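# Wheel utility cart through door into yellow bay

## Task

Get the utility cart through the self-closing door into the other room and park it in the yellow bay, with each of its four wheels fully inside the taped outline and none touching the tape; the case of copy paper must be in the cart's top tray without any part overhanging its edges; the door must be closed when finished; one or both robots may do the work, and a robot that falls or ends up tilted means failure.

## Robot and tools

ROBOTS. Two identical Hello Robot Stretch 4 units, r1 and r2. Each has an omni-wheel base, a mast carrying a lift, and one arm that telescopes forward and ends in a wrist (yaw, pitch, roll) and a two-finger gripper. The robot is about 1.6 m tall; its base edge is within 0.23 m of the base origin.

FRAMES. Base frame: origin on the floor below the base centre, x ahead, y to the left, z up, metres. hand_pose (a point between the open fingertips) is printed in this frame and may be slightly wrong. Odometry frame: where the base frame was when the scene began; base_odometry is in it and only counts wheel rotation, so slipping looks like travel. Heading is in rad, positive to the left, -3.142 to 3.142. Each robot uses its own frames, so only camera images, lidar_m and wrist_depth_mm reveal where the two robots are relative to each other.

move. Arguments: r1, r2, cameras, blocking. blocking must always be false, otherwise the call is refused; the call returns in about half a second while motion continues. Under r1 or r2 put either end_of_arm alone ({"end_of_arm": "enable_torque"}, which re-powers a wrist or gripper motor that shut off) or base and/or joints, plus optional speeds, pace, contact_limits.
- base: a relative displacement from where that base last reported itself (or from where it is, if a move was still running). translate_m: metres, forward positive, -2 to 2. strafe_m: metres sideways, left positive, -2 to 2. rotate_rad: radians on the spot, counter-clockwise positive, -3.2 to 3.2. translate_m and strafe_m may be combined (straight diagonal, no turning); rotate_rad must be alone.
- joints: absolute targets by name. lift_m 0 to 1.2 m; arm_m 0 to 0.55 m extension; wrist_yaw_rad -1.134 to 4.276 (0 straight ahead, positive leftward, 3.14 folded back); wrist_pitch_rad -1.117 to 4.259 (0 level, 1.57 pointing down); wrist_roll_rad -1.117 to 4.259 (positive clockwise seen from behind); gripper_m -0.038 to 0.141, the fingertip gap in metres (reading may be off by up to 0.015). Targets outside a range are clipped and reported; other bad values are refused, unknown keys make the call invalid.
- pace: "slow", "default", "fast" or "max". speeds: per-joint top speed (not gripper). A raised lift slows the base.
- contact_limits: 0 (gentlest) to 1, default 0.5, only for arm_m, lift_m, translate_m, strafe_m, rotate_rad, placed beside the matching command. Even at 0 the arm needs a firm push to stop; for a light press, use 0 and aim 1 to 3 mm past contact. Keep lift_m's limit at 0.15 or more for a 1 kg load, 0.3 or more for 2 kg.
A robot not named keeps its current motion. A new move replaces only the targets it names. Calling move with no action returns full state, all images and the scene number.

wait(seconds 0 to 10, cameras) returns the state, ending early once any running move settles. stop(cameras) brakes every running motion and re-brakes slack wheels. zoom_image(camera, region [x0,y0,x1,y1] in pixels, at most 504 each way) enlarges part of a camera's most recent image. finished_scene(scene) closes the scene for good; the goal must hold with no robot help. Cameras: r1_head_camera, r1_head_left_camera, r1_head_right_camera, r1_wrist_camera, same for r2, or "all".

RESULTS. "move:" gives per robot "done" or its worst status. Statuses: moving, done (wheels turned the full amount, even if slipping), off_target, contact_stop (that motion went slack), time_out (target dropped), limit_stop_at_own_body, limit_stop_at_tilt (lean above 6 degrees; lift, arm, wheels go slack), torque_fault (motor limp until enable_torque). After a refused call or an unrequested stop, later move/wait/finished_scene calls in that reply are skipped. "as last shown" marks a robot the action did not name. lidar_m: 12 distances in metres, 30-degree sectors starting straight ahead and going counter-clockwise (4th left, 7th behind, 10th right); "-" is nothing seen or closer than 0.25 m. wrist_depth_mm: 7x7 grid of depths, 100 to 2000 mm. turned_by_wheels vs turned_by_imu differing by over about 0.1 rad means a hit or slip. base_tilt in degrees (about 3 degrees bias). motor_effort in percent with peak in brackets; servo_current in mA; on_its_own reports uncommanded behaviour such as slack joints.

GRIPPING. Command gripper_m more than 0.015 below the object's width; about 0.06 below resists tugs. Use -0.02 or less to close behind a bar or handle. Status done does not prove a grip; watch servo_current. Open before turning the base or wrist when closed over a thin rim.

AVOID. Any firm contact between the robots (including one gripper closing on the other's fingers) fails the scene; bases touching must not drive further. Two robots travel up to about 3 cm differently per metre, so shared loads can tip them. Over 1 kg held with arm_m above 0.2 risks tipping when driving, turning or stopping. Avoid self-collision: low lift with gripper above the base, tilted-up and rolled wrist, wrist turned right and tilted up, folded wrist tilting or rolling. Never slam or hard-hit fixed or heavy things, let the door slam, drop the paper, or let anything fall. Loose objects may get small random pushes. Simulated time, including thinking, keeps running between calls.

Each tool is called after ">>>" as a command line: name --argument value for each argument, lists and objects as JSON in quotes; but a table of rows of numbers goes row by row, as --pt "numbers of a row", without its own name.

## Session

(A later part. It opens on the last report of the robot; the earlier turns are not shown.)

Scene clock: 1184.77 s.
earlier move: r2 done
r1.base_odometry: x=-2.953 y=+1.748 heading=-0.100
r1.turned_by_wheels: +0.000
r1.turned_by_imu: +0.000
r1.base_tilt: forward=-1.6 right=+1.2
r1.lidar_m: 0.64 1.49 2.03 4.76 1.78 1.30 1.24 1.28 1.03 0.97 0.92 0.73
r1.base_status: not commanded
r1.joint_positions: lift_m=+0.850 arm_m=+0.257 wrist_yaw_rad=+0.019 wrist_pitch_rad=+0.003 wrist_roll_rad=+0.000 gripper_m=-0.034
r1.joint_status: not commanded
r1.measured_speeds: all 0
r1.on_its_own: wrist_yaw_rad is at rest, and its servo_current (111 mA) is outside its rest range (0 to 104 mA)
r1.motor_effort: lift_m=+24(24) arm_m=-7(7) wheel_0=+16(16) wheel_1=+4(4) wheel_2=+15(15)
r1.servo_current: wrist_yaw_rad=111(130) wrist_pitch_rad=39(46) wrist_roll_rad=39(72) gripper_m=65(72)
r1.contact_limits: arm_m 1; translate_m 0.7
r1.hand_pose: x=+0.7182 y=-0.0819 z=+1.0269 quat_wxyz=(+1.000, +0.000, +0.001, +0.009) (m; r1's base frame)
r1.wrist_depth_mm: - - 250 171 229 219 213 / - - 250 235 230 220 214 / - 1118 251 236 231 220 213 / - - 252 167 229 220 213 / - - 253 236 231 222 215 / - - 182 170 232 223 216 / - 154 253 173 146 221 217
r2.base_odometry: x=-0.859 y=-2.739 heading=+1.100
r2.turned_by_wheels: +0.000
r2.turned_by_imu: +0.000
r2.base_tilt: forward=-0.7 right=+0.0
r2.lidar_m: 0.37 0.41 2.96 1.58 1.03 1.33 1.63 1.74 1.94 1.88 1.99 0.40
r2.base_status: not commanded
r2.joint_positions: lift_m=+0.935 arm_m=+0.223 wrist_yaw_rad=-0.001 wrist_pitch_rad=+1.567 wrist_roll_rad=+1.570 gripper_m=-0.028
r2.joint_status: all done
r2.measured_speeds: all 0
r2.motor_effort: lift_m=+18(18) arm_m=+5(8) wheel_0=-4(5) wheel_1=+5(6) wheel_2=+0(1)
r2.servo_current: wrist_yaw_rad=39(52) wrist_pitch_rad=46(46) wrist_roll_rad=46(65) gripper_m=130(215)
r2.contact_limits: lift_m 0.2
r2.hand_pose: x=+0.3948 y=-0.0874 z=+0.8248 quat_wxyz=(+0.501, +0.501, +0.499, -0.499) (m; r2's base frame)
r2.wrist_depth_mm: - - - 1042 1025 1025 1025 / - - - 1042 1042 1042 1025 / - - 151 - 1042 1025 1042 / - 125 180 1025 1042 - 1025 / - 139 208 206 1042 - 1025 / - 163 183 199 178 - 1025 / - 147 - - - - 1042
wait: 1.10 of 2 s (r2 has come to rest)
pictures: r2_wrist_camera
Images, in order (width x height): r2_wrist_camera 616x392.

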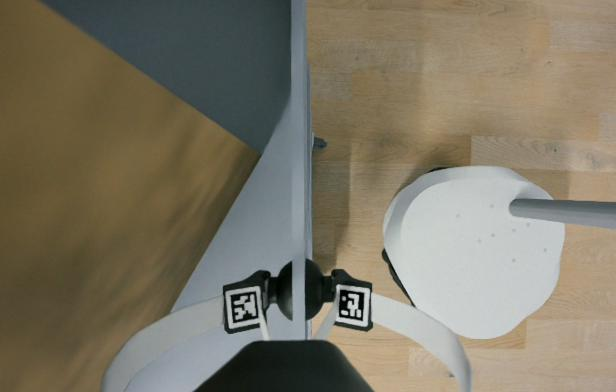

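>>> move --blocking false --r2 '{"joints":{"gripper_m":-0.038}}' --cameras '["all"]'

Scene clock: 1190.83 s.
move: r2 moving
r1: as last shown
r1.base_tilt: forward=-1.5 right=+1.2
r1.lidar_m: 0.62 1.51 2.03 4.79 1.80 1.28 1.24 1.30 1.03 0.97 0.92 0.73
r1.on_its_own: wrist_yaw_rad is at rest, and its servo_current (111 mA) is outside its rest range (0 to 104 mA)
r1.servo_current: wrist_yaw_rad=111(143) wrist_pitch_rad=46(52) wrist_roll_rad=52(65) gripper_m=65(65)
r1.contact_limits: arm_m 1; translate_m 0.7
r1.wrist_depth_mm: - - 248 171 229 219 211 / - - 251 234 229 219 214 / - 1138 251 235 230 220 214 / - - 253 167 230 221 214 / - - 252 238 230 220 216 / - - 182 170 230 222 216 / - 154 253 173 146 222 216
r2.base_odometry: x=-0.859 y=-2.739 heading=+1.100
r2.turned_by_wheels: +0.000
r2.turned_by_imu: +0.000
r2.base_tilt: forward=-0.6 right=+0.1
r2.lidar_m: 0.38 0.38 2.95 1.58 1.05 1.31 1.63 1.73 1.92 1.89 2.00 0.39
r2.base_status: not commanded
r2.joint_positions: lift_m=+0.935 arm_m=+0.223 wrist_yaw_rad=-0.001 wrist_pitch_rad=+1.567 wrist_roll_rad=+1.570 gripper_m=-0.036
r2.joint_status: gripper_m moving
r2.measured_speeds: all 0
r2.motor_effort: lift_m=+18(18) arm_m=+5(5) wheel_0=-4(4) wheel_1=+5(6) wheel_2=+0(0)
r2.servo_current: wrist_yaw_rad=52(59) wrist_pitch_rad=39(46) wrist_roll_rad=46(52) gripper_m=124(215)
r2.contact_limits: lift_m 0.2
r2.hand_pose: x=+0.3948 y=-0.0874 z=+0.8248 quat_wxyz=(+0.501, +0.501, +0.499, -0.499) (m; r2's base frame)
r2.wrist_depth_mm: - - - 1042 1042 1025 1025 / - - - 1025 1042 1025 1025 / - - 150 - 1042 1060 1025 / - 125 181 1042 1025 - 1025 / - 132 210 205 1042 - 1025 / - 163 181 197 173 - 1042 / 116 155 - - 1025 1042 1042
pictures: r1_head_camera, r1_head_left_camera, r1_head_right_camera, r1_wrist_camera, r2_head_camera, r2_head_left_camera, r2_head_right_camera, r2_wrist_camera
Images, in order (width x height): r1_head_camera 420x560, r1_head_left_camera 420x672, r1_head_right_camera 420x672, r1_wrist_camera 616x392, r2_head_camera 420x560, r2_head_left_camera 420x672, r2_head_right_camera 420x672, r2_wrist_camera 616x392.

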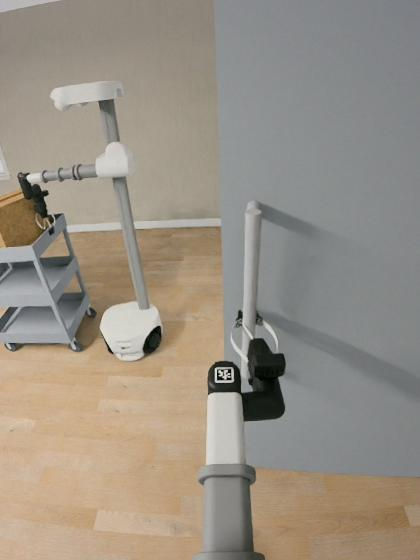

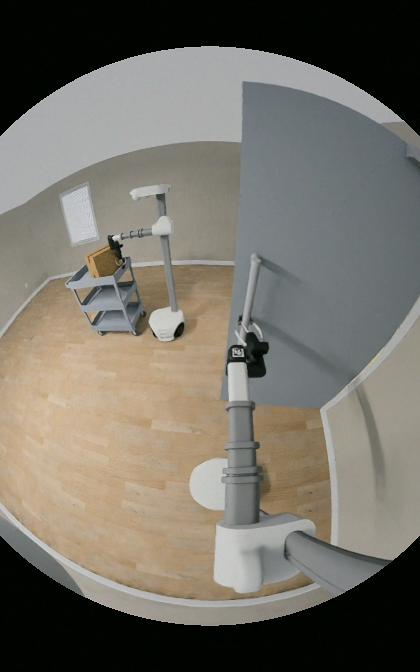

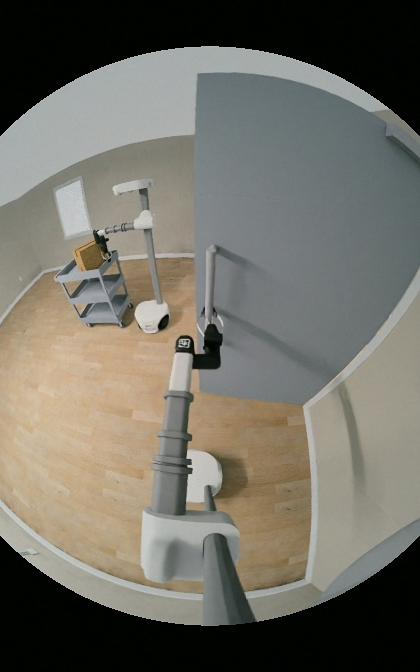

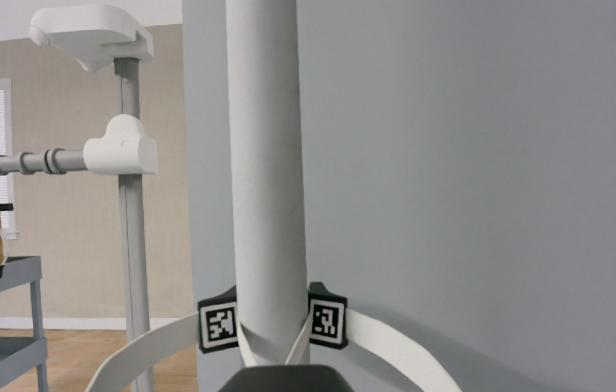

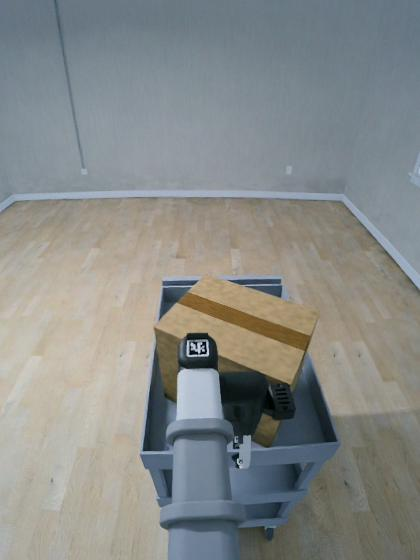

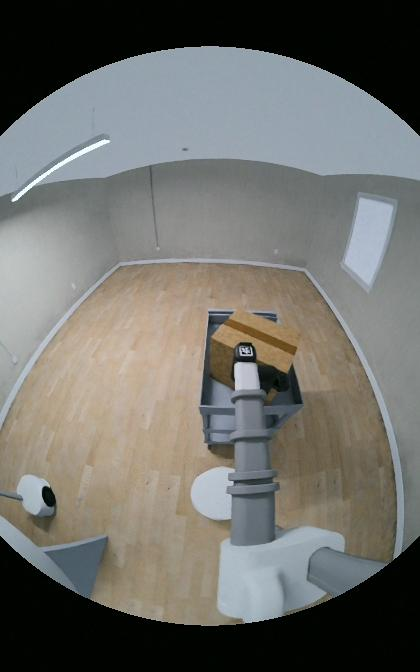

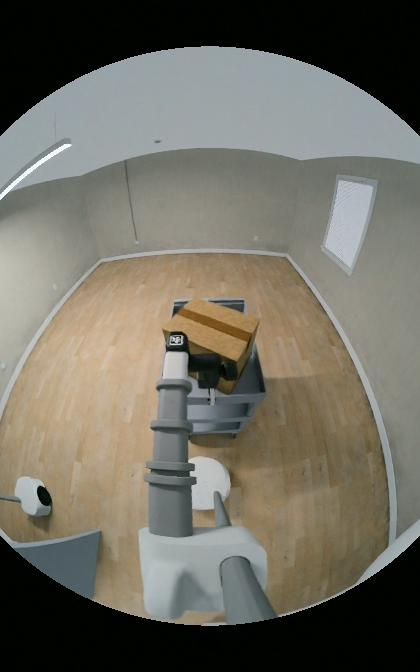

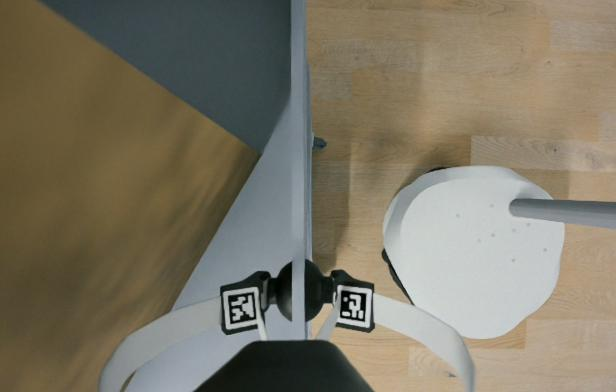

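>>> move --blocking false --r2 '{"base":{"strafe_m":0.2},"pace":"slow"}'

>>> wait --seconds 5 --cameras '["r1_head_left_camera","r2_head_camera","r2_head_left_camera","r2_head_right_camera","r2_wrist_camera"]'

Scene clock: 1215.03 s.
earlier move: r2 done
move: r2 moving
r1.base_odometry: x=-2.953 y=+1.748 heading=-0.100
r1.turned_by_wheels: +0.000
r1.turned_by_imu: +0.000
r1.base_tilt: forward=-1.6 right=+1.2
r1.lidar_m: 0.63 1.48 2.05 4.79 1.78 1.30 1.24 1.28 1.03 0.97 0.91 0.72
r1.base_status: not commanded
r1.joint_positions: lift_m=+0.850 arm_m=+0.257 wrist_yaw_rad=+0.019 wrist_pitch_rad=+0.003 wrist_roll_rad=+0.000 gripper_m=-0.034
r1.joint_status: not commanded
r1.measured_speeds: all 0
r1.motor_effort: lift_m=+24(24) arm_m=-7(7) wheel_0=+16(16) wheel_1=+4(4) wheel_2=+15(15)
r1.servo_current: wrist_yaw_rad=124(124) wrist_pitch_rad=39(46) wrist_roll_rad=46(52) gripper_m=59(65)
r1.contact_limits: arm_m 1; translate_m 0.7
r1.hand_pose: x=+0.7182 y=-0.0819 z=+1.0269 quat_wxyz=(+1.000, +0.000, +0.001, +0.009) (m; r1's base frame)
r1.wrist_depth_mm: - - 249 172 229 219 213 / - - 250 234 229 220 213 / - 1098 250 235 229 221 213 / - - 252 167 230 221 213 / - - 252 236 231 221 215 / - - 182 170 230 223 216 / - 154 254 173 146 222 216
r2.base_odometry: x=-0.871 y=-2.732 heading=+1.100
r2.turned_by_wheels: +0.000
r2.turned_by_imu: +0.000
r2.base_tilt: forward=-0.7 right=+0.1
r2.lidar_m: 0.37 0.40 2.93 1.59 1.04 1.29 1.64 1.73 1.94 1.88 2.00 0.39
r2.base_status: strafe_m moving
r2.joint_positions: lift_m=+0.935 arm_m=+0.223 wrist_yaw_rad=-0.001 wrist_pitch_rad=+1.567 wrist_roll_rad=+1.570 gripper_m=-0.036
r2.joint_status: all done
r2.measured_speeds: translate_m=+0.000 strafe_m=+0.056 rotate_rad=+0.001 lift_m=+0.000 arm_m=+0.000 wrist_yaw_rad=+0.000 wrist_pitch_rad=+0.000 wrist_roll_rad=+0.000
r2.motor_effort: lift_m=+18(18) arm_m=+5(5) wheel_0=-15(15) wheel_1=+7(9) wheel_2=+0(1)
r2.servo_current: wrist_yaw_rad=39(52) wrist_pitch_rad=39(46) wrist_roll_rad=52(52) gripper_m=124(143)
r2.contact_limits: lift_m 0.2
r2.hand_pose: x=+0.3948 y=-0.0874 z=+0.8248 quat_wxyz=(+0.501, +0.501, +0.499, -0.499) (m; r2's base frame)
r2.wrist_depth_mm: - - - - 1042 1025 1008 / - - - - 1042 1042 1025 / - - 157 - 1060 1042 1025 / - 126 182 - 1042 - 1025 / - 134 211 213 1042 - 1042 / - 157 183 201 177 - 1042 / 123 150 - - 1042 1025 1008
pictures: none

Scene clock: 1217.67 s.
earlier move: r2 done
r1.base_odometry: x=-2.953 y=+1.748 heading=-0.100
r1.turned_by_wheels: +0.000
r1.turned_by_imu: +0.000
r1.base_tilt: forward=-1.5 right=+1.2
r1.lidar_m: 0.64 1.32 1.88 4.79 1.77 1.28 1.25 1.30 1.02 0.96 0.92 0.72
r1.base_status: not commanded
r1.joint_positions: lift_m=+0.850 arm_m=+0.257 wrist_yaw_rad=+0.019 wrist_pitch_rad=+0.003 wrist_roll_rad=+0.000 gripper_m=-0.034
r1.joint_status: not commanded
r1.measured_speeds: all 0
r1.motor_effort: lift_m=+24(24) arm_m=-7(7) wheel_0=+16(16) wheel_1=+4(4) wheel_2=+15(15)
r1.servo_current: wrist_yaw_rad=104(137) wrist_pitch_rad=46(52) wrist_roll_rad=46(72) gripper_m=65(72)
r1.contact_limits: arm_m 1; translate_m 0.7
r1.hand_pose: x=+0.7182 y=-0.0819 z=+1.0269 quat_wxyz=(+1.000, +0.000, +0.001, +0.009) (m; r1's base frame)
r1.wrist_depth_mm: - - 248 171 229 219 212 / - - 249 235 230 219 214 / 904 - 251 236 230 220 213 / - - 251 167 231 221 213 / - - 253 237 231 222 216 / - - 182 171 230 223 216 / - 154 252 172 146 223 216
r2.base_odometry: x=-1.037 y=-2.648 heading=+1.100
r2.turned_by_wheels: +0.000
r2.turned_by_imu: +0.000
r2.base_tilt: forward=-0.7 right=+0.1
r2.lidar_m: 0.41 3.64 2.75 1.44 0.90 0.95 1.64 1.72 2.17 2.07 2.22 0.40
r2.base_status: done
r2.joint_positions: lift_m=+0.935 arm_m=+0.223 wrist_yaw_rad=-0.001 wrist_pitch_rad=+1.564 wrist_roll_rad=+1.572 gripper_m=-0.036
r2.joint_status: all done
r2.measured_speeds: all 0
r2.motor_effort: lift_m=+18(18) arm_m=+5(6) wheel_0=-8(16) wheel_1=+2(9) wheel_2=+0(2)
r2.servo_current: wrist_yaw_rad=46(59) wrist_pitch_rad=46(52) wrist_roll_rad=52(59) gripper_m=124(143)
r2.contact_limits: lift_m 0.2
r2.hand_pose: x=+0.3957 y=-0.0874 z=+0.8248 quat_wxyz=(+0.501, +0.502, +0.498, -0.499) (m; r2's base frame)
r2.wrist_depth_mm: - - - - 1025 1025 1025 / - - - - 1042 1008 1025 / - - 146 186 1042 1025 1008 / - 125 198 - 1025 - 1008 / 116 179 - 206 1042 - - / 147 163 179 187 176 - 1042 / 200 - - - - 1008 1025
wait: 2.63 of 5 s (r2 has come to rest)
pictures: r1_head_left_camera, r2_head_camera, r2_head_left_camera, r2_head_right_camera, r2_wrist_camera
Images, in order (width x height): r1_head_left_camera 420x672, r2_head_camera 420x560, r2_head_left_camera 420x672, r2_head_right_camera 420x672, r2_wrist_camera 616x392.

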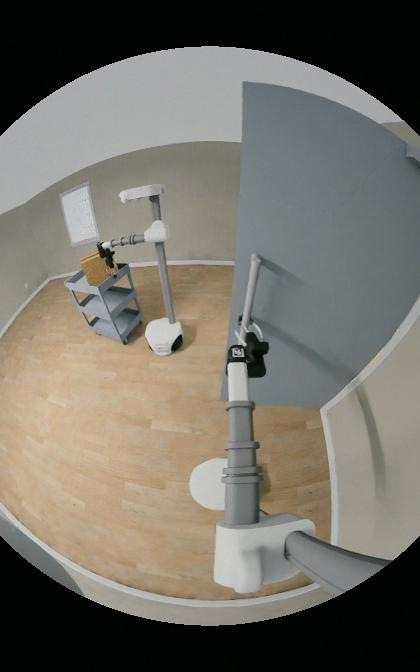

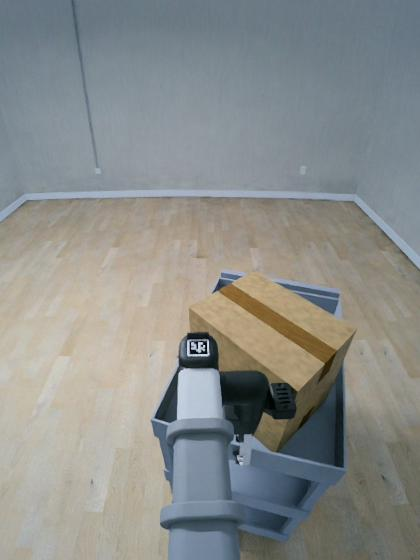

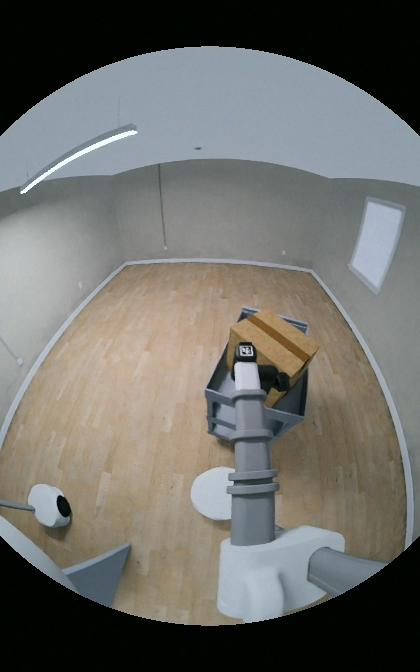

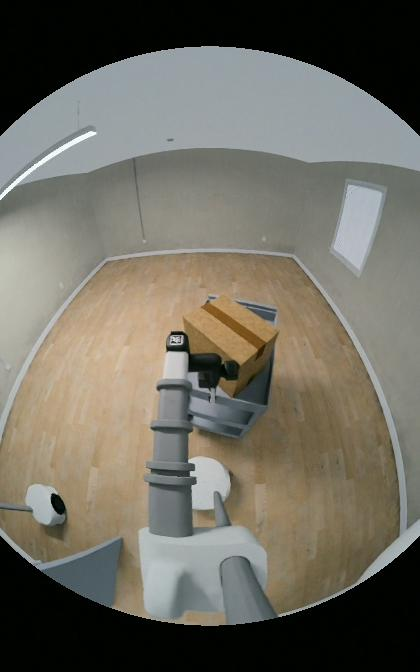

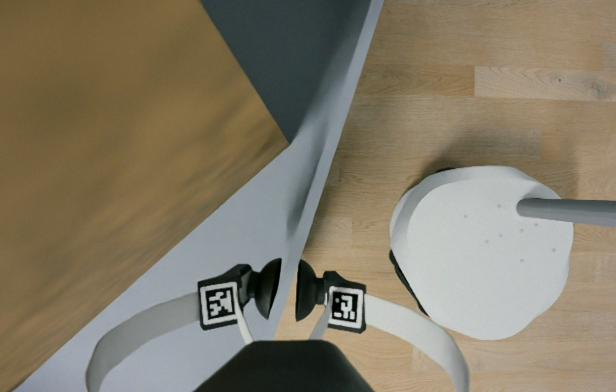

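>>> move --blocking false --r2 '{"base":{"translate_m":-0.2,"strafe_m":0.27},"pace":"slow"}'

>>> wait --seconds 6 --cameras '["r1_head_left_camera","r2_head_left_camera","r2_head_right_camera","r2_wrist_camera"]'

Scene clock: 1239.60 s.
move: r2 moving
r1: as last shown
r1.lidar_m: 0.63 1.31 1.89 4.77 1.80 1.30 1.24 1.29 1.02 0.97 0.89 0.72
r1.motor_effort: lift_m=+24(24) arm_m=-7(7) wheel_0=+15(16) wheel_1=+4(4) wheel_2=+15(15)
r1.servo_current: wrist_yaw_rad=117(117) wrist_pitch_rad=39(52) wrist_roll_rad=39(52) gripper_m=65(72)
r1.contact_limits: arm_m 1; translate_m 0.7
r1.wrist_depth_mm: - - 249 172 228 220 213 / - - 249 234 229 220 213 / 904 - 250 235 229 220 213 / - - 253 168 230 221 214 / - - 253 237 231 222 215 / - - 182 171 230 223 216 / - 154 253 173 146 221 216
r2.base_odometry: x=-1.049 y=-2.650 heading=+1.100
r2.turned_by_wheels: +0.000
r2.turned_by_imu: +0.000
r2.base_tilt: forward=-0.7 right=+0.1
r2.lidar_m: 0.39 3.61 2.73 1.44 0.85 0.94 1.63 1.71 2.11 2.08 2.21 0.38
r2.base_status: translate_m moving; strafe_m moving
r2.joint_positions: lift_m=+0.935 arm_m=+0.223 wrist_yaw_rad=-0.001 wrist_pitch_rad=+1.563 wrist_roll_rad=+1.572 gripper_m=-0.036
r2.joint_status: not commanded
r2.measured_speeds: translate_m=-0.030 strafe_m=+0.039 rotate_rad=-0.001 lift_m=+0.000 arm_m=+0.000 wrist_yaw_rad=+0.000 wrist_pitch_rad=+0.000 wrist_roll_rad=+0.000
r2.motor_effort: lift_m=+18(18) arm_m=+5(5) wheel_0=-9(16) wheel_1=+3(7) wheel_2=+10(10)
r2.servo_current: wrist_yaw_rad=59(59) wrist_pitch_rad=52(52) wrist_roll_rad=39(59) gripper_m=130(137)
r2.contact_limits: lift_m 0.2
r2.hand_pose: x=+0.3960 y=-0.0874 z=+0.8248 quat_wxyz=(+0.501, +0.503, +0.497, -0.499) (m; r2's base frame)
r2.wrist_depth_mm: - - - - 1025 1025 1008 / - - - - 1025 1042 1025 / - - 146 186 1025 1025 1008 / - 126 198 - 1025 - 1025 / 118 182 - 203 1042 - - / 151 164 181 187 176 - 1025 / 212 - - - - 1042 1008
pictures: none

Scene clock: 1243.73 s.
earlier move: r2 done
r1.base_odometry: x=-2.953 y=+1.748 heading=-0.100
r1.turned_by_wheels: +0.000
r1.turned_by_imu: +0.000
r1.base_tilt: forward=-1.6 right=+1.2
r1.lidar_m: 0.63 1.00 1.43 4.79 1.78 1.31 1.22 1.30 1.02 0.96 0.92 0.72
r1.base_status: not commanded
r1.joint_positions: lift_m=+0.850 arm_m=+0.257 wrist_yaw_rad=+0.019 wrist_pitch_rad=+0.003 wrist_roll_rad=+0.000 gripper_m=-0.034
r1.joint_status: not commanded
r1.measured_speeds: all 0
r1.motor_effort: lift_m=+24(24) arm_m=-7(7) wheel_0=+16(16) wheel_1=+4(4) wheel_2=+15(15)
r1.servo_current: wrist_yaw_rad=104(130) wrist_pitch_rad=46(52) wrist_roll_rad=46(65) gripper_m=65(72)
r1.contact_limits: arm_m 1; translate_m 0.7
r1.hand_pose: x=+0.7182 y=-0.0819 z=+1.0269 quat_wxyz=(+1.000, +0.000, +0.001, +0.009) (m; r1's base frame)
r1.wrist_depth_mm: - - 249 172 229 220 212 / - 668 250 235 229 218 213 / 647 668 251 235 230 220 214 / - - 252 167 232 221 213 / - - 253 238 231 222 216 / - 778 182 170 232 223 216 / - 154 253 173 146 221 217
r2.base_odometry: x=-1.368 y=-2.704 heading=+1.100
r2.turned_by_wheels: +0.001
r2.turned_by_imu: +0.000
r2.base_tilt: forward=-0.6 right=+0.1
r2.lidar_m: 0.38 0.47 2.50 1.06 0.55 0.56 1.61 1.46 2.14 2.34 2.48 0.39
r2.base_status: done
r2.joint_positions: lift_m=+0.935 arm_m=+0.223 wrist_yaw_rad=-0.001 wrist_pitch_rad=+1.562 wrist_roll_rad=+1.572 gripper_m=-0.036
r2.joint_status: not commanded
r2.measured_speeds: all 0
r2.motor_effort: lift_m=+19(19) arm_m=+5(5) wheel_0=-4(16) wheel_1=+3(7) wheel_2=+7(10)
r2.servo_current: wrist_yaw_rad=65(65) wrist_pitch_rad=52(59) wrist_roll_rad=39(59) gripper_m=130(137)
r2.contact_limits: lift_m 0.2
r2.hand_pose: x=+0.3963 y=-0.0874 z=+0.8248 quat_wxyz=(+0.501, +0.503, +0.497, -0.498) (m; r2's base frame)
r2.wrist_depth_mm: - - - - 1025 1042 1025 / - - - - 1025 1025 1025 / - - 147 - 1060 1025 1025 / - 120 199 - 1025 - 1008 / - 156 239 206 1025 - 1008 / 129 183 181 195 173 - 1025 / 167 143 - - - 1042 1025
wait: 4.13 of 6 s (r2 has come to rest)
pictures: r1_head_left_camera, r2_head_left_camera, r2_head_right_camera, r2_wrist_camera
Images, in order (width x height): r1_head_left_camera 420x672, r2_head_left_camera 420x672, r2_head_right_camera 420x672, r2_wrist_camera 616x392.

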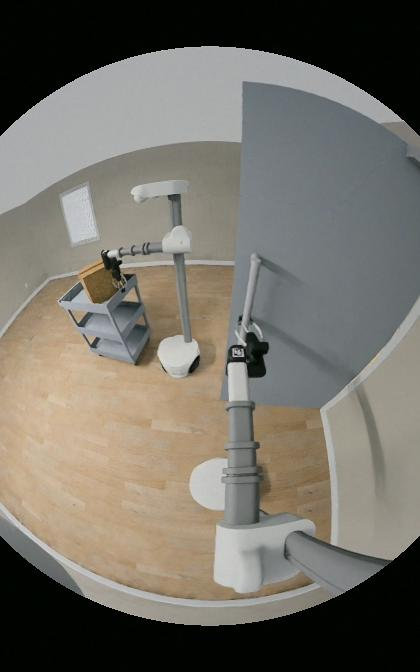

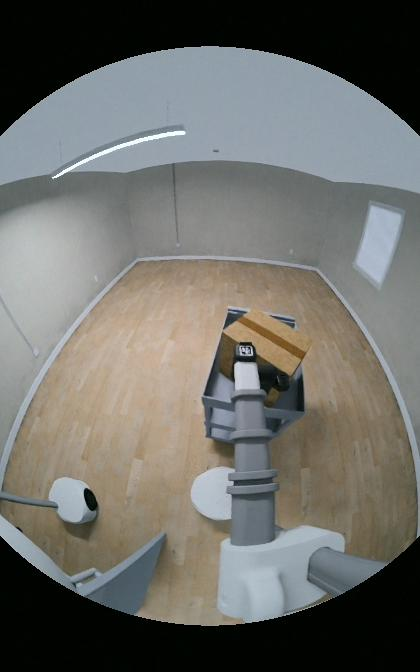

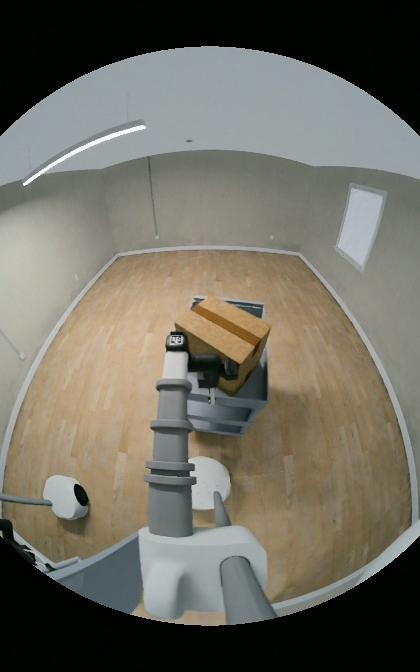

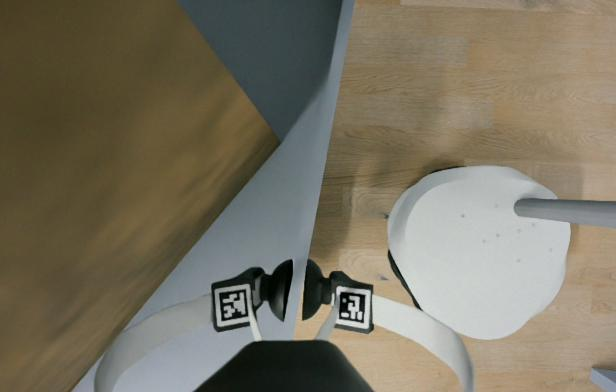

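>>> zoom_image --camera "r2_head_left_camera" --region '[0, 450, 260, 630]'

>>> zoom_image --camera "r2_head_right_camera" --region '[0, 450, 420, 630]'

>>> zoom_image --camera "r1_head_left_camera" --region '[200, 60, 420, 620]'

Scaled by 1.938 from the camera's 420x672 image, which has a finer 600x960 frame.

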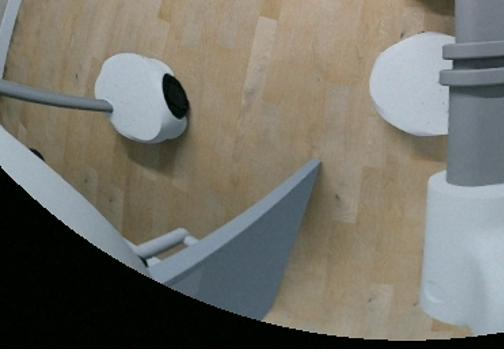

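Scaled by 1.200 from the camera's 420x672 image, which has a finer 600x960 frame.

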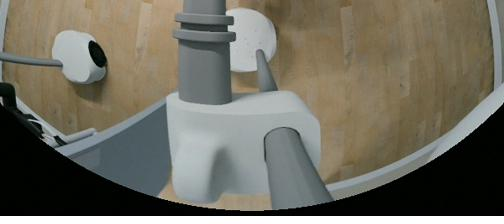

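Region (200, 60, 420, 620) is 220x560 pixels. A region can be at most 504 by 504 pixels.

>>> move --blocking false --r2 '{"base":{"translate_m":-0.3},"pace":"slow"}'

>>> wait --seconds 6 --cameras '["r1_head_left_camera","r2_head_left_camera","r2_head_right_camera","r2_wrist_camera"]'

>>> zoom_image --camera "r2_head_right_camera" --region '[0, 450, 420, 630]'

>>> zoom_image --camera "r2_head_left_camera" --region '[0, 450, 260, 630]'

Scene clock: 1283.07 s.
move: r2 moving
r1: as last shown
r1.base_tilt: forward=-1.5 right=+1.2
r1.lidar_m: 0.65 1.00 1.43 4.78 1.78 1.29 1.24 1.29 1.03 0.96 0.92 0.72
r1.servo_current: wrist_yaw_rad=111(111) wrist_pitch_rad=52(52) wrist_roll_rad=39(65) gripper_m=65(72)
r1.contact_limits: arm_m 1; translate_m 0.7
r1.wrist_depth_mm: - - 249 171 228 218 213 / - 654 250 234 229 219 214 / 640 654 250 236 230 222 214 / - 788 250 167 230 221 213 / - - 252 237 232 222 216 / - 759 183 170 229 222 216 / - 154 253 173 146 222 217
r2.base_odometry: x=-1.373 y=-2.715 heading=+1.100
r2.turned_by_wheels: +0.000
r2.turned_by_imu: +0.000
r2.base_tilt: forward=-0.7 right=+0.0
r2.lidar_m: 0.40 0.47 2.48 1.04 0.57 0.55 - 1.47 2.09 2.32 2.50 0.40
r2.base_status: translate_m moving
r2.joint_positions: lift_m=+0.935 arm_m=+0.223 wrist_yaw_rad=-0.001 wrist_pitch_rad=+1.562 wrist_roll_rad=+1.572 gripper_m=-0.036
r2.joint_status: not commanded
r2.measured_speeds: translate_m=-0.048 strafe_m=+0.000 rotate_rad=+0.004 lift_m=+0.000 arm_m=+0.000 wrist_yaw_rad=+0.000 wrist_pitch_rad=+0.000 wrist_roll_rad=+0.000
r2.motor_effort: lift_m=+19(19) arm_m=+4(5) wheel_0=-9(10) wheel_1=-5(8) wheel_2=+12(12)
r2.servo_current: wrist_yaw_rad=46(52) wrist_pitch_rad=59(59) wrist_roll_rad=39(59) gripper_m=130(137)
r2.contact_limits: lift_m 0.2
r2.hand_pose: x=+0.3963 y=-0.0874 z=+0.8248 quat_wxyz=(+0.501, +0.503, +0.497, -0.498) (m; r2's base frame)
r2.wrist_depth_mm: - - - - 1008 1008 1008 / - - - - 1025 1008 1025 / - - 150 - 1042 1025 1008 / - 123 202 - 1025 - 1008 / - 153 - 210 1025 - - / 137 184 179 187 177 - 1025 / 179 132 - - - - 1025
pictures: none

Scene clock: 1286.83 s.
earlier move: r2 done
r1.base_odometry: x=-2.953 y=+1.748 heading=-0.100
r1.turned_by_wheels: +0.000
r1.turned_by_imu: +0.000
r1.base_tilt: forward=-1.5 right=+1.2
r1.lidar_m: 0.65 1.08 1.11 4.77 1.78 1.29 1.24 1.29 1.02 0.97 0.94 0.73
r1.base_status: not commanded
r1.joint_positions: lift_m=+0.850 arm_m=+0.257 wrist_yaw_rad=+0.019 wrist_pitch_rad=+0.003 wrist_roll_rad=+0.000 gripper_m=-0.034
r1.joint_status: not commanded
r1.measured_speeds: all 0
r1.motor_effort: lift_m=+24(24) arm_m=-7(7) wheel_0=+15(17) wheel_1=+4(4) wheel_2=+15(15)
r1.servo_current: wrist_yaw_rad=104(130) wrist_pitch_rad=39(52) wrist_roll_rad=59(65) gripper_m=65(72)
r1.contact_limits: arm_m 1; translate_m 0.7
r1.hand_pose: x=+0.7182 y=-0.0819 z=+1.0269 quat_wxyz=(+1.000, +0.000, +0.001, +0.009) (m; r1's base frame)
r1.wrist_depth_mm: - - 249 171 228 219 212 / - - 250 233 229 220 214 / 676 654 251 235 230 220 214 / - - 252 167 230 221 214 / - - 253 237 230 223 215 / - - 182 170 230 223 216 / - 154 253 173 146 221 216
r2.base_odometry: x=-1.504 y=-2.971 heading=+1.101
r2.turned_by_wheels: +0.000
r2.turned_by_imu: +0.002
r2.base_tilt: forward=-0.7 right=+0.0
r2.lidar_m: 0.33 0.31 2.47 0.40 0.40 0.66 4.16 1.23 1.69 2.33 2.46 0.41
r2.base_status: done
r2.joint_positions: lift_m=+0.935 arm_m=+0.223 wrist_yaw_rad=+0.001 wrist_pitch_rad=+1.564 wrist_roll_rad=+1.570 gripper_m=-0.037
r2.joint_status: not commanded
r2.measured_speeds: all 0
r2.motor_effort: lift_m=+19(19) arm_m=+4(5) wheel_0=+0(10) wheel_1=-3(10) wheel_2=+9(14)
r2.servo_current: wrist_yaw_rad=33(59) wrist_pitch_rad=46(59) wrist_roll_rad=39(65) gripper_m=124(137)
r2.contact_limits: lift_m 0.2
r2.hand_pose: x=+0.3958 y=-0.0874 z=+0.8248 quat_wxyz=(+0.502, +0.501, +0.499, -0.498) (m; r2's base frame)
r2.wrist_depth_mm: 246 - 1025 1042 1042 1025 1025 / - - 1042 1042 1025 1008 1008 / - - - 1025 1042 1042 1025 / 107 147 249 1025 1042 - 1025 / 109 150 229 854 1042 - 1042 / - 154 185 195 177 - 1025 / - 144 218 - 1042 1042 1025
wait: 3.77 of 6 s (r2 has come to rest)
pictures: r1_head_left_camera, r2_head_left_camera, r2_head_right_camera, r2_wrist_camera
Images, in order (width x height): r1_head_left_camera 420x672, r2_head_left_camera 420x672, r2_head_right_camera 420x672, r2_wrist_camera 616x392.

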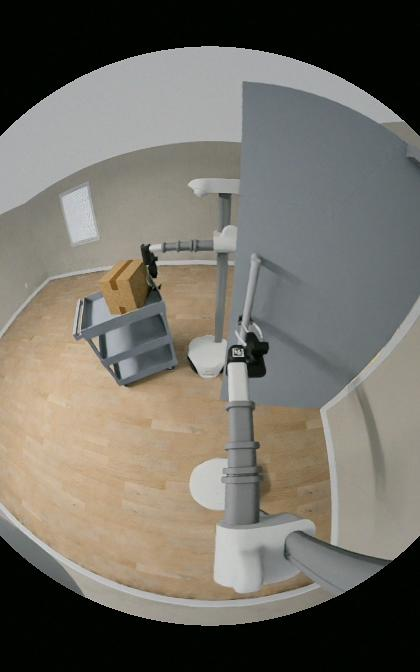

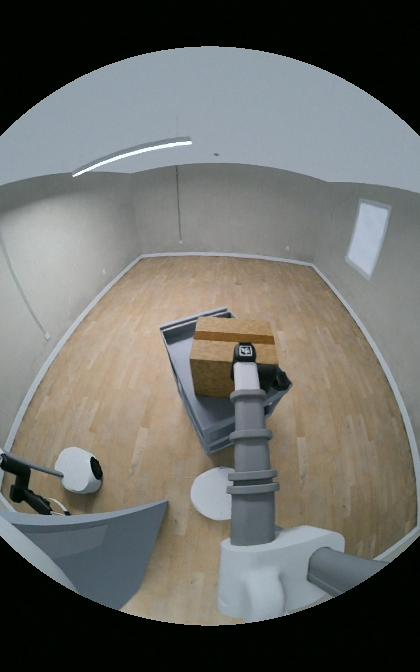

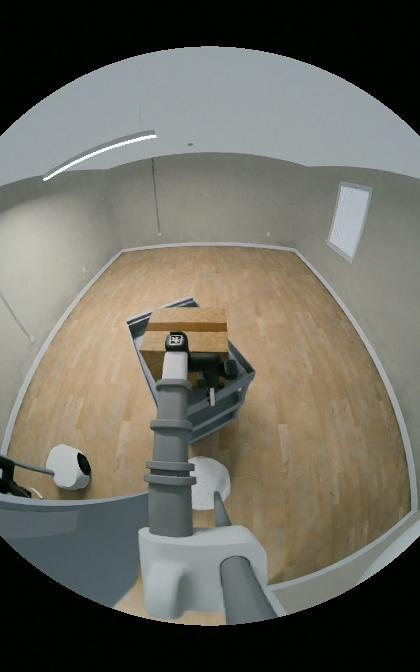

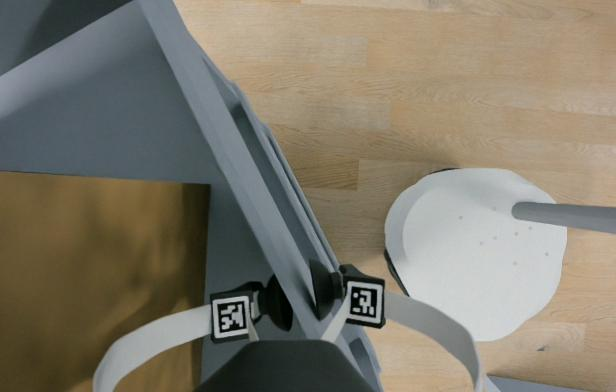

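Scaled by 1.200 from the camera's 420x672 image, which has a finer 600x960 frame.

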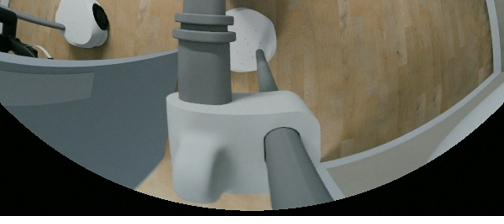

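Scaled by 1.938 from the camera's 420x672 image, which has a finer 600x960 frame.

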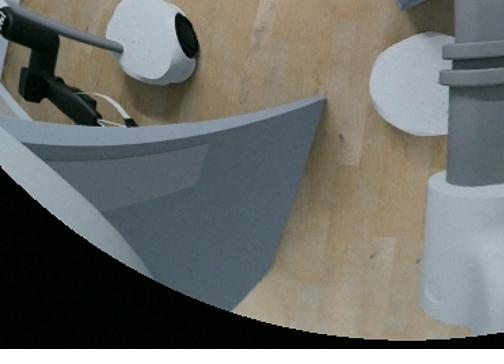

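>>> move --blocking false --r2 '{"base":{"translate_m":-0.25,"strafe_m":0.06},"pace":"slow"}'

>>> wait --seconds 6 --cameras '["r1_head_left_camera","r2_head_left_camera","r2_head_right_camera"]'

>>> zoom_image --camera "r2_head_right_camera" --region '[0, 450, 420, 630]'

>>> zoom_image --camera "r2_head_left_camera" --region '[0, 450, 420, 630]'

Scene clock: 1312.03 s.
move: r2 moving
r1: as last shown
r1.base_tilt: forward=-1.6 right=+1.2
r1.lidar_m: 0.63 1.06 1.13 4.79 1.79 1.28 1.23 1.28 1.01 0.98 0.95 0.71
r1.motor_effort: lift_m=+24(24) arm_m=-7(7) wheel_0=+15(16) wheel_1=+4(4) wheel_2=+15(15)
r1.servo_current: wrist_yaw_rad=104(124) wrist_pitch_rad=46(46) wrist_roll_rad=52(59) gripper_m=65(65)
r1.contact_limits: arm_m 1; translate_m 0.7
r1.wrist_depth_mm: - - 250 172 228 219 212 / - - 250 235 229 219 213 / 654 647 251 236 230 220 214 / 788 - 252 168 232 222 214 / 809 - 252 237 230 223 216 / - - 181 170 230 222 216 / - 154 254 173 146 222 216
r2.base_odometry: x=-1.512 y=-2.981 heading=+1.101
r2.turned_by_wheels: +0.000
r2.turned_by_imu: +0.001
r2.base_tilt: forward=-0.7 right=+0.1
r2.lidar_m: 0.32 0.28 2.49 0.40 0.40 0.62 4.14 1.19 1.68 2.32 2.48 0.43
r2.base_status: translate_m moving; strafe_m moving
r2.joint_positions: lift_m=+0.935 arm_m=+0.223 wrist_yaw_rad=+0.002 wrist_pitch_rad=+1.564 wrist_roll_rad=+1.570 gripper_m=-0.037
r2.joint_status: not commanded
r2.measured_speeds: translate_m=-0.048 strafe_m=+0.012 rotate_rad=-0.001 lift_m=+0.000 arm_m=+0.000 wrist_yaw_rad=+0.005 wrist_pitch_rad=+0.000 wrist_roll_rad=+0.000
r2.motor_effort: lift_m=+19(19) arm_m=+4(4) wheel_0=-5(5) wheel_1=-5(5) wheel_2=+12(14)
r2.servo_current: wrist_yaw_rad=46(52) wrist_pitch_rad=52(52) wrist_roll_rad=46(59) gripper_m=117(124)
r2.contact_limits: lift_m 0.2
r2.hand_pose: x=+0.3959 y=-0.0874 z=+0.8248 quat_wxyz=(+0.502, +0.501, +0.499, -0.498) (m; r2's base frame)
r2.wrist_depth_mm: 249 - 1060 1042 1025 1025 1008 / - - 1042 1025 1025 1025 1025 / - - - 1042 1042 1025 1008 / - 167 - 1042 1042 - 1025 / 117 160 247 530 1042 - - / - 162 182 187 177 - 1025 / 113 148 234 - 1042 1042 1025
pictures: none

Scene clock: 1315.37 s.
earlier move: r2 done
r1.base_odometry: x=-2.953 y=+1.748 heading=-0.100
r1.turned_by_wheels: +0.000
r1.turned_by_imu: +0.000
r1.base_tilt: forward=-1.5 right=+1.2
r1.lidar_m: 0.65 0.91 1.01 4.79 1.78 1.30 1.22 1.28 1.04 0.97 0.92 0.72
r1.base_status: not commanded
r1.joint_positions: lift_m=+0.850 arm_m=+0.257 wrist_yaw_rad=+0.019 wrist_pitch_rad=+0.003 wrist_roll_rad=+0.000 gripper_m=-0.034
r1.joint_status: not commanded
r1.measured_speeds: all 0
r1.motor_effort: lift_m=+24(24) arm_m=-7(7) wheel_0=+16(16) wheel_1=+4(4) wheel_2=+15(15)
r1.servo_current: wrist_yaw_rad=91(130) wrist_pitch_rad=39(52) wrist_roll_rad=39(65) gripper_m=65(72)
r1.contact_limits: arm_m 1; translate_m 0.7
r1.hand_pose: x=+0.7182 y=-0.0819 z=+1.0269 quat_wxyz=(+1.000, +0.000, +0.001, +0.009) (m; r1's base frame)
r1.wrist_depth_mm: - - 249 172 228 219 212 / - - 250 234 229 220 214 / - 591 251 236 231 221 213 / - 691 252 167 229 221 213 / 580 699 252 236 230 222 215 / 591 732 182 171 230 222 215 / 569 154 253 173 146 222 218
r2.base_odometry: x=-1.670 y=-3.166 heading=+1.100
r2.turned_by_wheels: -0.001
r2.turned_by_imu: +0.000
r2.base_tilt: forward=-0.7 right=+0.0
r2.lidar_m: 0.29 0.32 0.32 0.33 0.40 0.61 3.90 1.00 1.29 2.37 2.50 0.39
r2.base_status: done
r2.joint_positions: lift_m=+0.935 arm_m=+0.223 wrist_yaw_rad=+0.002 wrist_pitch_rad=+1.567 wrist_roll_rad=+1.570 gripper_m=-0.037
r2.joint_status: not commanded
r2.measured_speeds: all 0
r2.motor_effort: lift_m=+18(19) arm_m=+4(5) wheel_0=-5(10) wheel_1=-5(8) wheel_2=+7(14)
r2.servo_current: wrist_yaw_rad=46(59) wrist_pitch_rad=39(52) wrist_roll_rad=46(65) gripper_m=117(124)
r2.contact_limits: lift_m 0.2
r2.hand_pose: x=+0.3952 y=-0.0874 z=+0.8248 quat_wxyz=(+0.502, +0.500, +0.500, -0.498) (m; r2's base frame)
r2.wrist_depth_mm: 253 - 1042 1025 1042 1008 1042 / - - 530 1042 1042 1042 1025 / - - - 1060 1042 1025 1025 / - 143 223 1025 1025 - 1042 / 107 148 235 1042 1042 - 1042 / - 153 184 196 178 - 1042 / - 143 232 - - 1042 1042
wait: 3.33 of 6 s (r2 has come to rest)
pictures: r1_head_left_camera, r2_head_left_camera, r2_head_right_camera
Images, in order (width x height): r1_head_left_camera 420x672, r2_head_left_camera 420x672, r2_head_right_camera 420x672.

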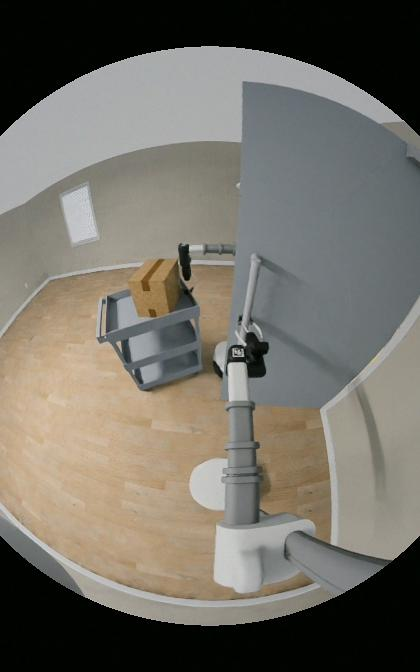

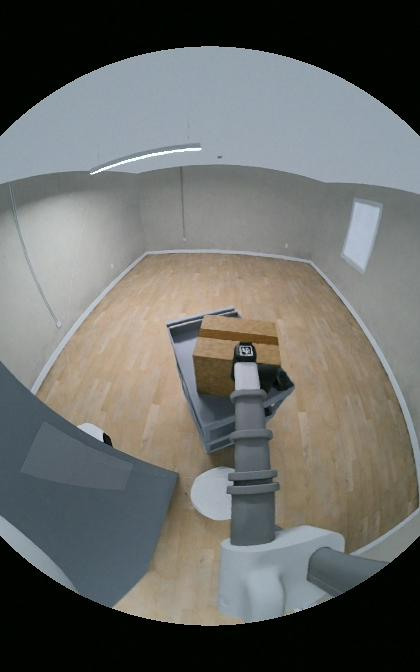

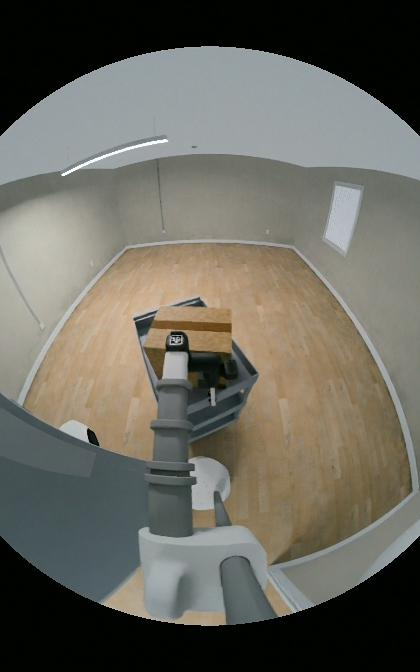

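Scaled by 1.200 from the camera's 420x672 image, which has a finer 600x960 frame.

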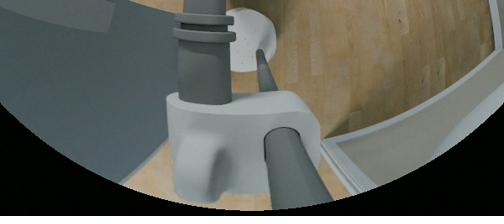

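Scaled by 1.200 from the camera's 420x672 image, which has a finer 600x960 frame.

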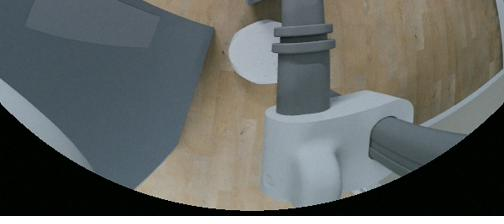

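>>> move --blocking false --r2 '{"base":{"translate_m":-0.3,"strafe_m":0.03},"pace":"slow","contact_limits":{"translate_m":0.4}}'

>>> wait --seconds 6 --cameras '["r1_head_left_camera","r2_head_left_camera","r2_head_right_camera"]'

>>> zoom_image --camera "r2_head_right_camera" --region '[0, 450, 420, 630]'

Scene clock: 1329.53 s.
move: r2 moving
r1: as last shown
r1.base_tilt: forward=-1.5 right=+1.3
r1.lidar_m: 0.65 0.92 0.97 4.79 1.81 1.28 1.23 1.27 1.03 0.97 0.93 0.70
r1.servo_current: wrist_yaw_rad=117(124) wrist_pitch_rad=39(52) wrist_roll_rad=52(65) gripper_m=65(65)
r1.contact_limits: arm_m 1; translate_m 0.7
r1.wrist_depth_mm: - - 249 172 228 219 213 / - - 250 234 229 220 213 / - 591 250 235 230 221 215 / - 683 252 167 230 221 213 / 597 691 253 236 230 221 215 / 591 707 181 170 230 224 216 / 559 154 253 173 146 221 216
r2.base_odometry: x=-1.677 y=-3.177 heading=+1.100
r2.turned_by_wheels: +0.000
r2.turned_by_imu: +0.001
r2.base_tilt: forward=-0.7 right=+0.0
r2.lidar_m: 0.30 0.31 0.34 0.30 0.38 0.62 3.86 0.96 1.29 2.38 2.51 0.44
r2.base_status: translate_m moving; strafe_m moving
r2.joint_positions: lift_m=+0.935 arm_m=+0.223 wrist_yaw_rad=+0.002 wrist_pitch_rad=+1.567 wrist_roll_rad=+1.570 gripper_m=-0.037
r2.joint_status: not commanded
r2.measured_speeds: translate_m=-0.049 strafe_m=+0.005 rotate_rad=+0.003 lift_m=+0.000 arm_m=+0.000 wrist_yaw_rad=+0.000 wrist_pitch_rad=+0.000 wrist_roll_rad=+0.000
r2.motor_effort: lift_m=+19(19) arm_m=+4(4) wheel_0=-7(12) wheel_1=-5(7) wheel_2=+10(11)
r2.servo_current: wrist_yaw_rad=46(52) wrist_pitch_rad=46(46) wrist_roll_rad=52(52) gripper_m=117(124)
r2.contact_limits: lift_m 0.2; translate_m 0.4
r2.hand_pose: x=+0.3952 y=-0.0874 z=+0.8248 quat_wxyz=(+0.502, +0.500, +0.500, -0.498) (m; r2's base frame)
r2.wrist_depth_mm: 250 - 1060 1042 1025 1042 1025 / - - 549 1042 1025 1025 1025 / - - - 1060 1042 1025 1025 / 105 157 230 1042 1042 - 1025 / 107 154 238 574 1042 - 1025 / 116 160 183 187 179 - 1025 / - 138 - - - 1042 1042
pictures: none

Scene clock: 1333.33 s.
earlier move: r2 done
r1.base_odometry: x=-2.953 y=+1.748 heading=-0.100
r1.turned_by_wheels: +0.000
r1.turned_by_imu: +0.000
r1.base_tilt: forward=-1.5 right=+1.2
r1.lidar_m: 0.64 0.77 4.96 4.78 1.79 1.31 1.24 1.32 1.01 0.97 0.94 0.73
r1.base_status: not commanded
r1.joint_positions: lift_m=+0.850 arm_m=+0.257 wrist_yaw_rad=+0.019 wrist_pitch_rad=+0.003 wrist_roll_rad=+0.000 gripper_m=-0.034
r1.joint_status: not commanded
r1.measured_speeds: all 0
r1.motor_effort: lift_m=+24(24) arm_m=-7(7) wheel_0=+16(16) wheel_1=+4(4) wheel_2=+15(15)
r1.servo_current: wrist_yaw_rad=98(124) wrist_pitch_rad=46(52) wrist_roll_rad=52(72) gripper_m=65(72)
r1.contact_limits: arm_m 1; translate_m 0.7
r1.hand_pose: x=+0.7182 y=-0.0819 z=+1.0269 quat_wxyz=(+1.000, +0.000, +0.001, +0.009) (m; r1's base frame)
r1.wrist_depth_mm: - - 249 171 229 219 212 / - - 249 234 229 220 214 / - - 250 236 230 221 214 / - - 251 167 231 220 213 / 449 436 252 236 230 221 216 / 449 436 182 170 230 222 216 / 445 154 253 173 146 221 217
r2.base_odometry: x=-1.833 y=-3.420 heading=+1.101
r2.turned_by_wheels: +0.001
r2.turned_by_imu: +0.002
r2.base_tilt: forward=-0.7 right=+0.0
r2.lidar_m: 0.33 0.31 0.33 0.33 0.37 0.64 3.59 0.77 0.88 2.40 2.53 0.44
r2.base_status: done
r2.joint_positions: lift_m=+0.935 arm_m=+0.223 wrist_yaw_rad=+0.002 wrist_pitch_rad=+1.567 wrist_roll_rad=+1.570 gripper_m=-0.037
r2.joint_status: not commanded
r2.measured_speeds: all 0
r2.motor_effort: lift_m=+19(19) arm_m=+4(4) wheel_0=+0(12) wheel_1=-3(7) wheel_2=+10(14)
r2.servo_current: wrist_yaw_rad=46(59) wrist_pitch_rad=46(46) wrist_roll_rad=39(65) gripper_m=111(130)
r2.contact_limits: lift_m 0.2; translate_m 0.4
r2.hand_pose: x=+0.3952 y=-0.0874 z=+0.8248 quat_wxyz=(+0.502, +0.500, +0.500, -0.498) (m; r2's base frame)
r2.wrist_depth_mm: 250 - 1042 1025 1025 1025 1025 / - - 517 1042 1025 1042 1042 / - - - 1025 1008 1042 1025 / - 143 238 1042 1042 - 1025 / 107 148 236 549 1042 - 1025 / - 154 185 196 177 - 1042 / - 145 235 - 1042 1042 1042
wait: 3.80 of 6 s (r2 has come to rest)
pictures: r1_head_left_camera, r2_head_left_camera, r2_head_right_camera
Images, in order (width x height): r1_head_left_camera 420x672, r2_head_left_camera 420x672, r2_head_right_camera 420x672.

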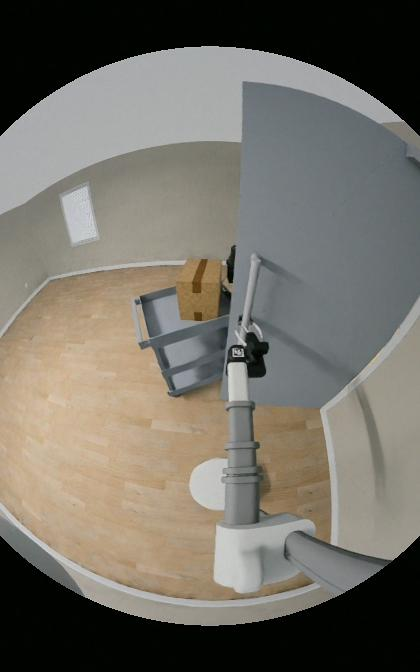

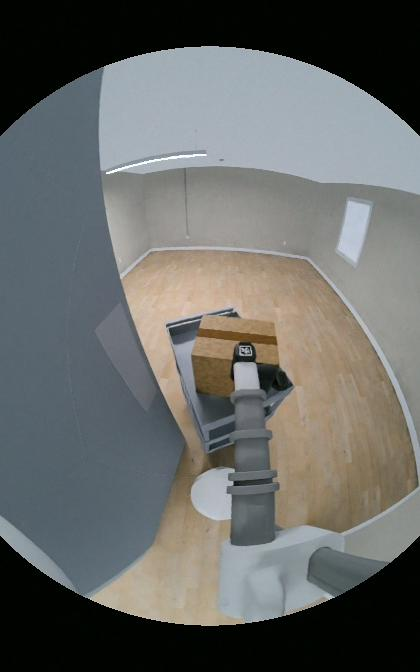

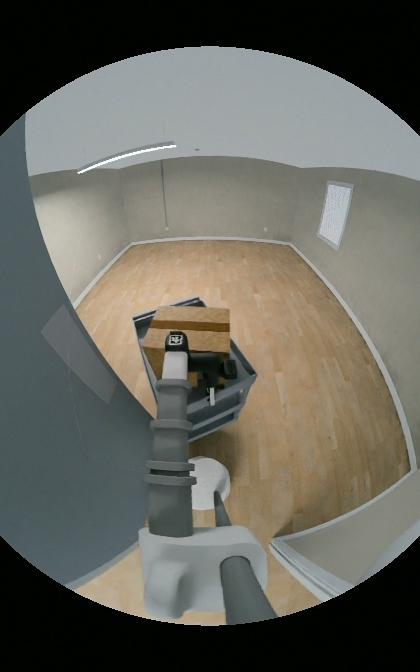

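Scaled by 1.200 from the camera's 420x672 image, which has a finer 600x960 frame.

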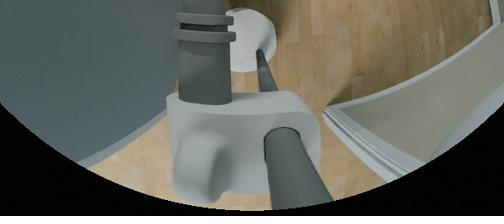

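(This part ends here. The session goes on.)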